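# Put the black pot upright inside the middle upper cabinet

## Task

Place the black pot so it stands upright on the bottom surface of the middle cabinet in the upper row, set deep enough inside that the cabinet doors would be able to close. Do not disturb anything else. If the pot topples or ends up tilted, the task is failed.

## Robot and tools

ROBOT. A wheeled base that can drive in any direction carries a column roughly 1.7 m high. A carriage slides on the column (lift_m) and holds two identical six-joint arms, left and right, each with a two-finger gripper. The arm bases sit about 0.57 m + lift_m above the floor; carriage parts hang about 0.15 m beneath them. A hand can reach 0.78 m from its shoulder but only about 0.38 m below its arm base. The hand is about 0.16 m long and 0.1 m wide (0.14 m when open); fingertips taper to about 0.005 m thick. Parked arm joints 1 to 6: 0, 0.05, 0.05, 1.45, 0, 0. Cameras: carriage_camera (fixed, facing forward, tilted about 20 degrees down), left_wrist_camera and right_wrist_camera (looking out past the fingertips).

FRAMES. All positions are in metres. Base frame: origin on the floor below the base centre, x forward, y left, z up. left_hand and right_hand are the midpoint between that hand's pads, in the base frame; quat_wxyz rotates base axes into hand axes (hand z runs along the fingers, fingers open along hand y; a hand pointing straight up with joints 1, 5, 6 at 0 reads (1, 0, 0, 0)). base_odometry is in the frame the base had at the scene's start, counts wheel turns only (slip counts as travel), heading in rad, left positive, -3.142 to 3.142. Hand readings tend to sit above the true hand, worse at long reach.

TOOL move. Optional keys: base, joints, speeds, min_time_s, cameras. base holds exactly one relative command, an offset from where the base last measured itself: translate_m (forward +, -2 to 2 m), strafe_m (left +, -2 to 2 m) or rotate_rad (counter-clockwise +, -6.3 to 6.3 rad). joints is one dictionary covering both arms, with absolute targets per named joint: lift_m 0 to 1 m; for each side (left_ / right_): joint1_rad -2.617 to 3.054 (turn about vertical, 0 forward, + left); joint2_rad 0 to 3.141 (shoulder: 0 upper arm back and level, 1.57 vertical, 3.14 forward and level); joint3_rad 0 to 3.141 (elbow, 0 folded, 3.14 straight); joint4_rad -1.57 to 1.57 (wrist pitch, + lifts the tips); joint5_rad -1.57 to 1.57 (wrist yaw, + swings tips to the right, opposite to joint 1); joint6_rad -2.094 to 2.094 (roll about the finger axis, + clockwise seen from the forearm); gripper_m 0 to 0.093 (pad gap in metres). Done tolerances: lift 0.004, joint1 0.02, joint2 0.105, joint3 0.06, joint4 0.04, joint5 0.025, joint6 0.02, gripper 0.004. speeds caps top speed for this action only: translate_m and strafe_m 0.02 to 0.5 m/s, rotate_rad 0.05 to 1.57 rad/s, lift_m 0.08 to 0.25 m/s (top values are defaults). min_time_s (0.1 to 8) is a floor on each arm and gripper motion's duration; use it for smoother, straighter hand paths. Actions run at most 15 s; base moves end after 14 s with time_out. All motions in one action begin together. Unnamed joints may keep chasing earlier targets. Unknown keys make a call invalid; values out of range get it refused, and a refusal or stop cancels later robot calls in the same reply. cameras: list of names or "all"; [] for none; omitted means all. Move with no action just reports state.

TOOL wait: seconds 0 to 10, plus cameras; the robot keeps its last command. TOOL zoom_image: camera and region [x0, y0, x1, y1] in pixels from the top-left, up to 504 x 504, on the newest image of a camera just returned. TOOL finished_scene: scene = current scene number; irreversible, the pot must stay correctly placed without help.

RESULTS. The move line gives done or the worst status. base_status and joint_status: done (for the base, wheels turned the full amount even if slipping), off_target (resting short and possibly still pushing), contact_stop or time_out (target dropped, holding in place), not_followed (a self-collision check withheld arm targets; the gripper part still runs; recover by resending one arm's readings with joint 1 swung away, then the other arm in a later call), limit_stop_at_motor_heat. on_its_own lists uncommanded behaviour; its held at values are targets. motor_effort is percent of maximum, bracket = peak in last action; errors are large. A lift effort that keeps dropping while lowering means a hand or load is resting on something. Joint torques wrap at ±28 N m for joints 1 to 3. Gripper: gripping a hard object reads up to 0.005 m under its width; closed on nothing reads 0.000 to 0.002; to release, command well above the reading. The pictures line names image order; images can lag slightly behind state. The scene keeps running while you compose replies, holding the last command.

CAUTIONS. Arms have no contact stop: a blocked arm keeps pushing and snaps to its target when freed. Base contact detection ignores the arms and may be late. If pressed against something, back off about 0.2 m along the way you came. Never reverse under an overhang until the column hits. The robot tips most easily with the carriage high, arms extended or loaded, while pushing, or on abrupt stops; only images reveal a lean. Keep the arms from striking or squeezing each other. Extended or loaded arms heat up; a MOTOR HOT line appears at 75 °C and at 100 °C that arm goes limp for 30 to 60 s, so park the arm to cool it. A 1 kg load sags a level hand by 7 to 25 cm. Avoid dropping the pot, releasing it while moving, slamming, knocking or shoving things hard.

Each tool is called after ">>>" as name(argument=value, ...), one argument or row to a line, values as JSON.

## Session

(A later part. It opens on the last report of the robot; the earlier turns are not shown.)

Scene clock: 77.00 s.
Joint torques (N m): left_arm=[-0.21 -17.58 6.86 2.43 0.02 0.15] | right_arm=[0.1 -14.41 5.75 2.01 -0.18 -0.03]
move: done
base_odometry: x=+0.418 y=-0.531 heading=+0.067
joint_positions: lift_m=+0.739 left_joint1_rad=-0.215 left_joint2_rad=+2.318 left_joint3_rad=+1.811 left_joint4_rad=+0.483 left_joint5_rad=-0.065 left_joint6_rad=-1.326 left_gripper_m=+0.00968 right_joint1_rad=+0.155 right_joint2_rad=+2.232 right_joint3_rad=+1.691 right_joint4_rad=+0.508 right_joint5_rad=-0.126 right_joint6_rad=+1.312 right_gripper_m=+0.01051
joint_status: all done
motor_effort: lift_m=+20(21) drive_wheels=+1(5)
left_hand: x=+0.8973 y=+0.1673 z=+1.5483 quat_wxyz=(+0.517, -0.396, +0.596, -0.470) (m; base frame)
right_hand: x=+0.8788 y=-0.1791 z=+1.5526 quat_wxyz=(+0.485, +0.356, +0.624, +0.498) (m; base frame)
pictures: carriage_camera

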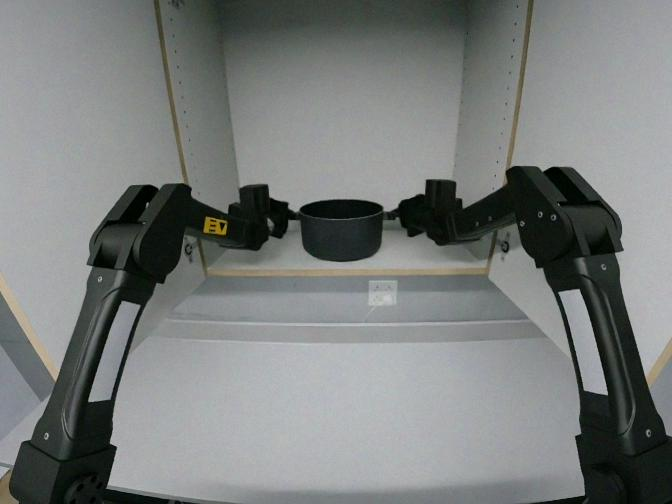

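>>> move(
  joints={"left_gripper_m": 0.03, "right_gripper_m": 0.03},
  min_time_s=0.8,
)

>>> zoom_image(
  camera="carriage_camera",
  region=[200, 160, 500, 300],
)

Scene clock: 78.97 s.
Joint torques (N m): left_arm=[-0.21 -17.58 6.79 2.42 0.03 0.18] | right_arm=[0.13 -14.42 5.71 2.02 -0.19 0]
move: done
base_odometry: x=+0.418 y=-0.531 heading=+0.067
joint_positions: lift_m=+0.739 left_joint1_rad=-0.215 left_joint2_rad=+2.318 left_joint3_rad=+1.811 left_joint4_rad=+0.483 left_joint5_rad=-0.065 left_joint6_rad=-1.326 left_gripper_m=+0.02988 right_joint1_rad=+0.155 right_joint2_rad=+2.232 right_joint3_rad=+1.691 right_joint4_rad=+0.507 right_joint5_rad=-0.126 right_joint6_rad=+1.312 right_gripper_m=+0.02991
joint_status: all done
motor_effort: lift_m=+21(21) drive_wheels=+2(3)
left_hand: x=+0.8973 y=+0.1673 z=+1.5483 quat_wxyz=(+0.517, -0.396, +0.596, -0.470) (m; base frame)
right_hand: x=+0.8788 y=-0.1791 z=+1.5524 quat_wxyz=(+0.485, +0.356, +0.625, +0.498) (m; base frame)
pictures: carriage_camera, left_wrist_camera, right_wrist_camera

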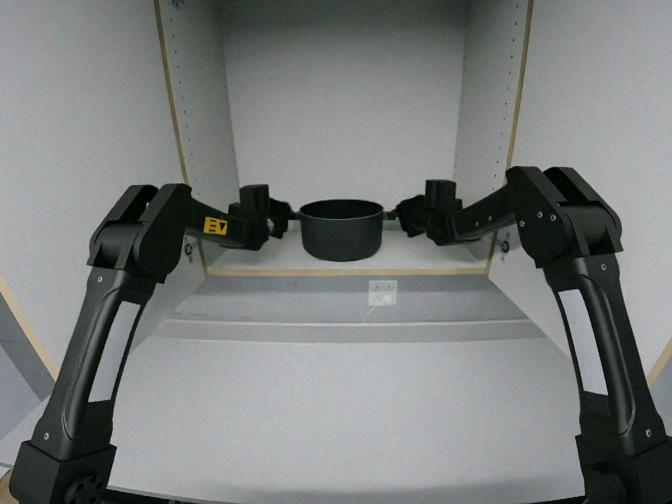

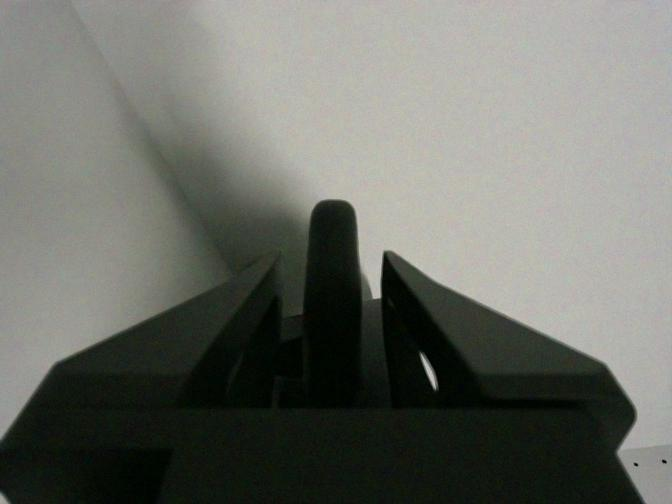

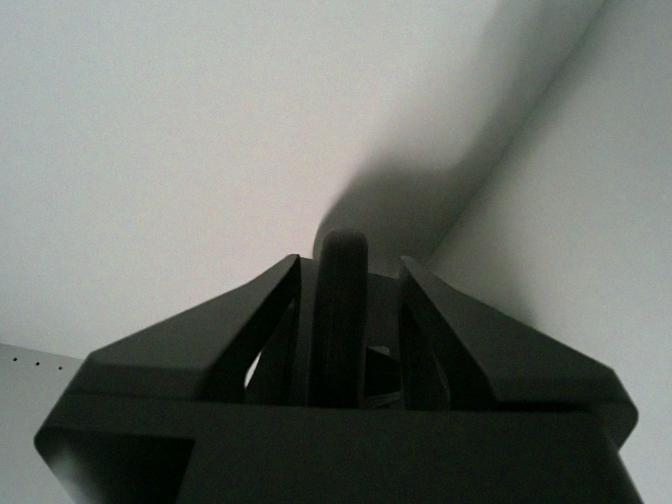

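Scaled by 1.680 from the camera's 672x504 image, which has a finer 960x720 frame.

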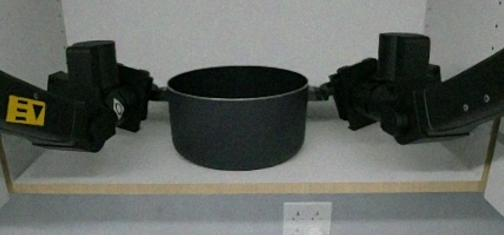

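>>> move(
  joints={"left_gripper_m": 0.07, "right_gripper_m": 0.07},
  min_time_s=0.8,
)

Scene clock: 80.43 s.
Joint torques (N m): left_arm=[-0.27 -17.59 6.83 2.44 0.01 0.18] | right_arm=[0.2 -14.37 5.75 2.02 -0.19 -0.02]
move: done
base_odometry: x=+0.418 y=-0.531 heading=+0.067
joint_positions: lift_m=+0.739 left_joint1_rad=-0.215 left_joint2_rad=+2.318 left_joint3_rad=+1.811 left_joint4_rad=+0.483 left_joint5_rad=-0.065 left_joint6_rad=-1.326 left_gripper_m=+0.06987 right_joint1_rad=+0.155 right_joint2_rad=+2.232 right_joint3_rad=+1.691 right_joint4_rad=+0.506 right_joint5_rad=-0.126 right_joint6_rad=+1.312 right_gripper_m=+0.06989
joint_status: all done
motor_effort: lift_m=+21(21) drive_wheels=+2(2)
left_hand: x=+0.8973 y=+0.1673 z=+1.5483 quat_wxyz=(+0.517, -0.396, +0.596, -0.470) (m; base frame)
right_hand: x=+0.8788 y=-0.1791 z=+1.5523 quat_wxyz=(+0.485, +0.356, +0.625, +0.498) (m; base frame)
pictures: carriage_camera, left_wrist_camera, right_wrist_camera

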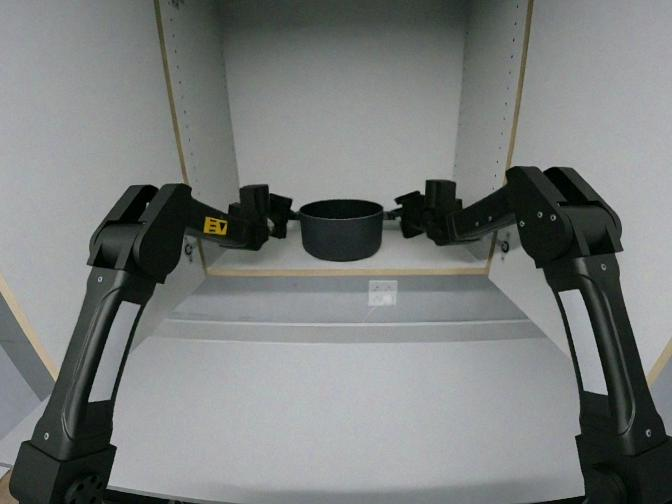

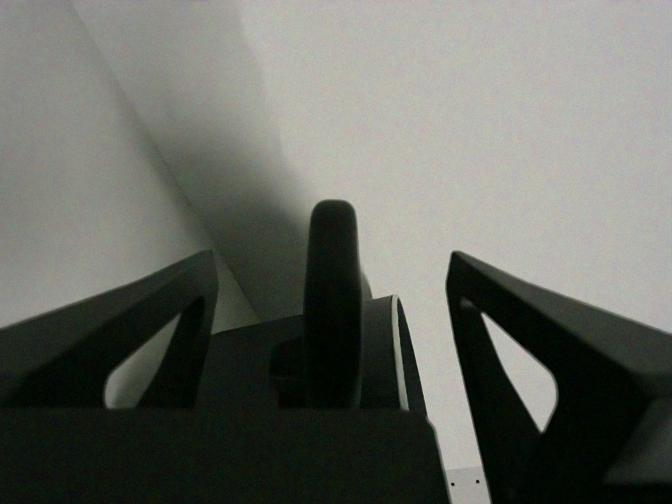

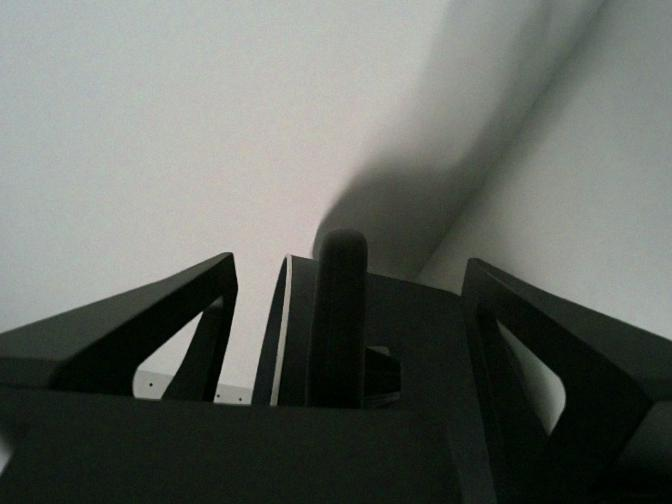

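>>> move(
  base={"translate_m": -0.3},
  speeds={"translate_m": 0.12},
)

>>> zoom_image(
  camera="carriage_camera",
  region=[200, 160, 500, 320],
)

Scene clock: 84.17 s.
Joint torques (N m): left_arm=[-0.17 -17.54 6.78 2.43 0 0.16] | right_arm=[0.1 -14.31 5.78 2.03 -0.18 0]
move: done
base_odometry: x=+0.119 y=-0.551 heading=+0.067
base_status: done
joint_positions: lift_m=+0.739 left_joint1_rad=-0.215 left_joint2_rad=+2.318 left_joint3_rad=+1.811 left_joint4_rad=+0.482 left_joint5_rad=-0.065 left_joint6_rad=-1.326 left_gripper_m=+0.06987 right_joint1_rad=+0.155 right_joint2_rad=+2.232 right_joint3_rad=+1.691 right_joint4_rad=+0.503 right_joint5_rad=-0.126 right_joint6_rad=+1.312 right_gripper_m=+0.06989
motor_effort: lift_m=+21(21) drive_wheels=-4(12)
left_hand: x=+0.8973 y=+0.1675 z=+1.5482 quat_wxyz=(+0.517, -0.396, +0.596, -0.469) (m; base frame)
right_hand: x=+0.8787 y=-0.1791 z=+1.5514 quat_wxyz=(+0.484, +0.357, +0.626, +0.497) (m; base frame)
pictures: carriage_camera, left_wrist_camera, right_wrist_camera

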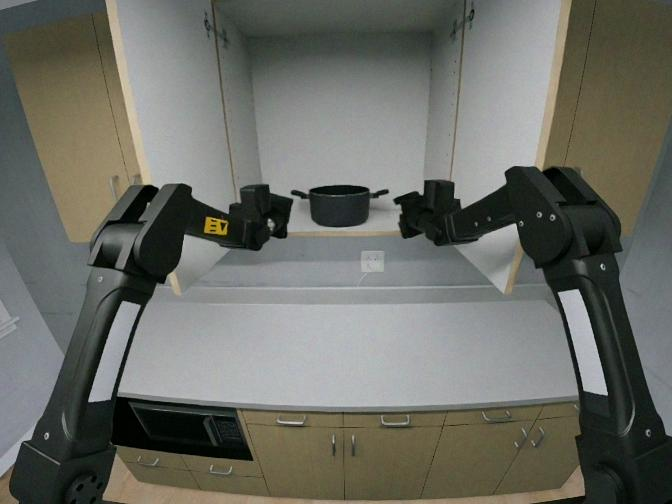

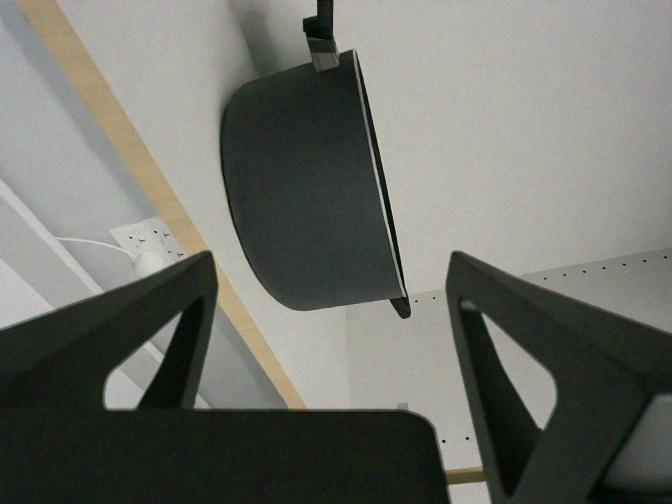

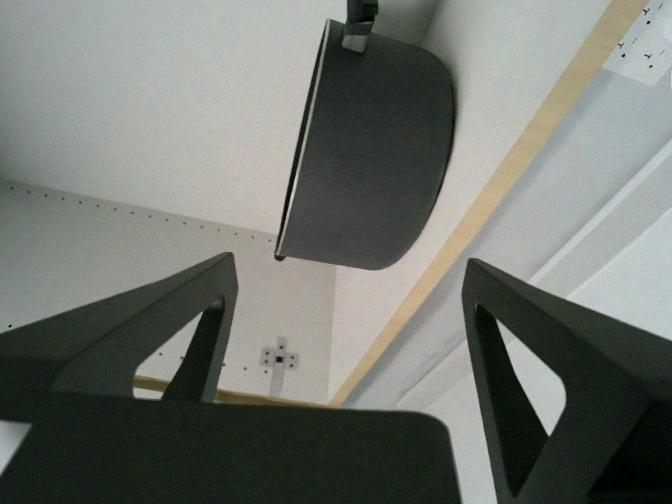

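Scaled by 1.680 from the camera's 672x504 image, which has a finer 960x720 frame.

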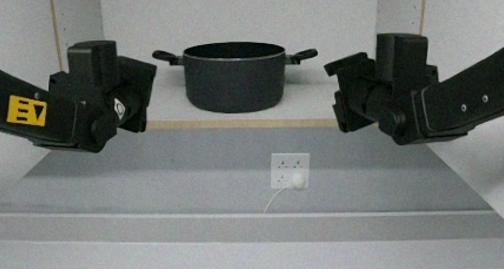

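>>> finished_scene(
  scene=3,
)

The scene is finished: the task was done.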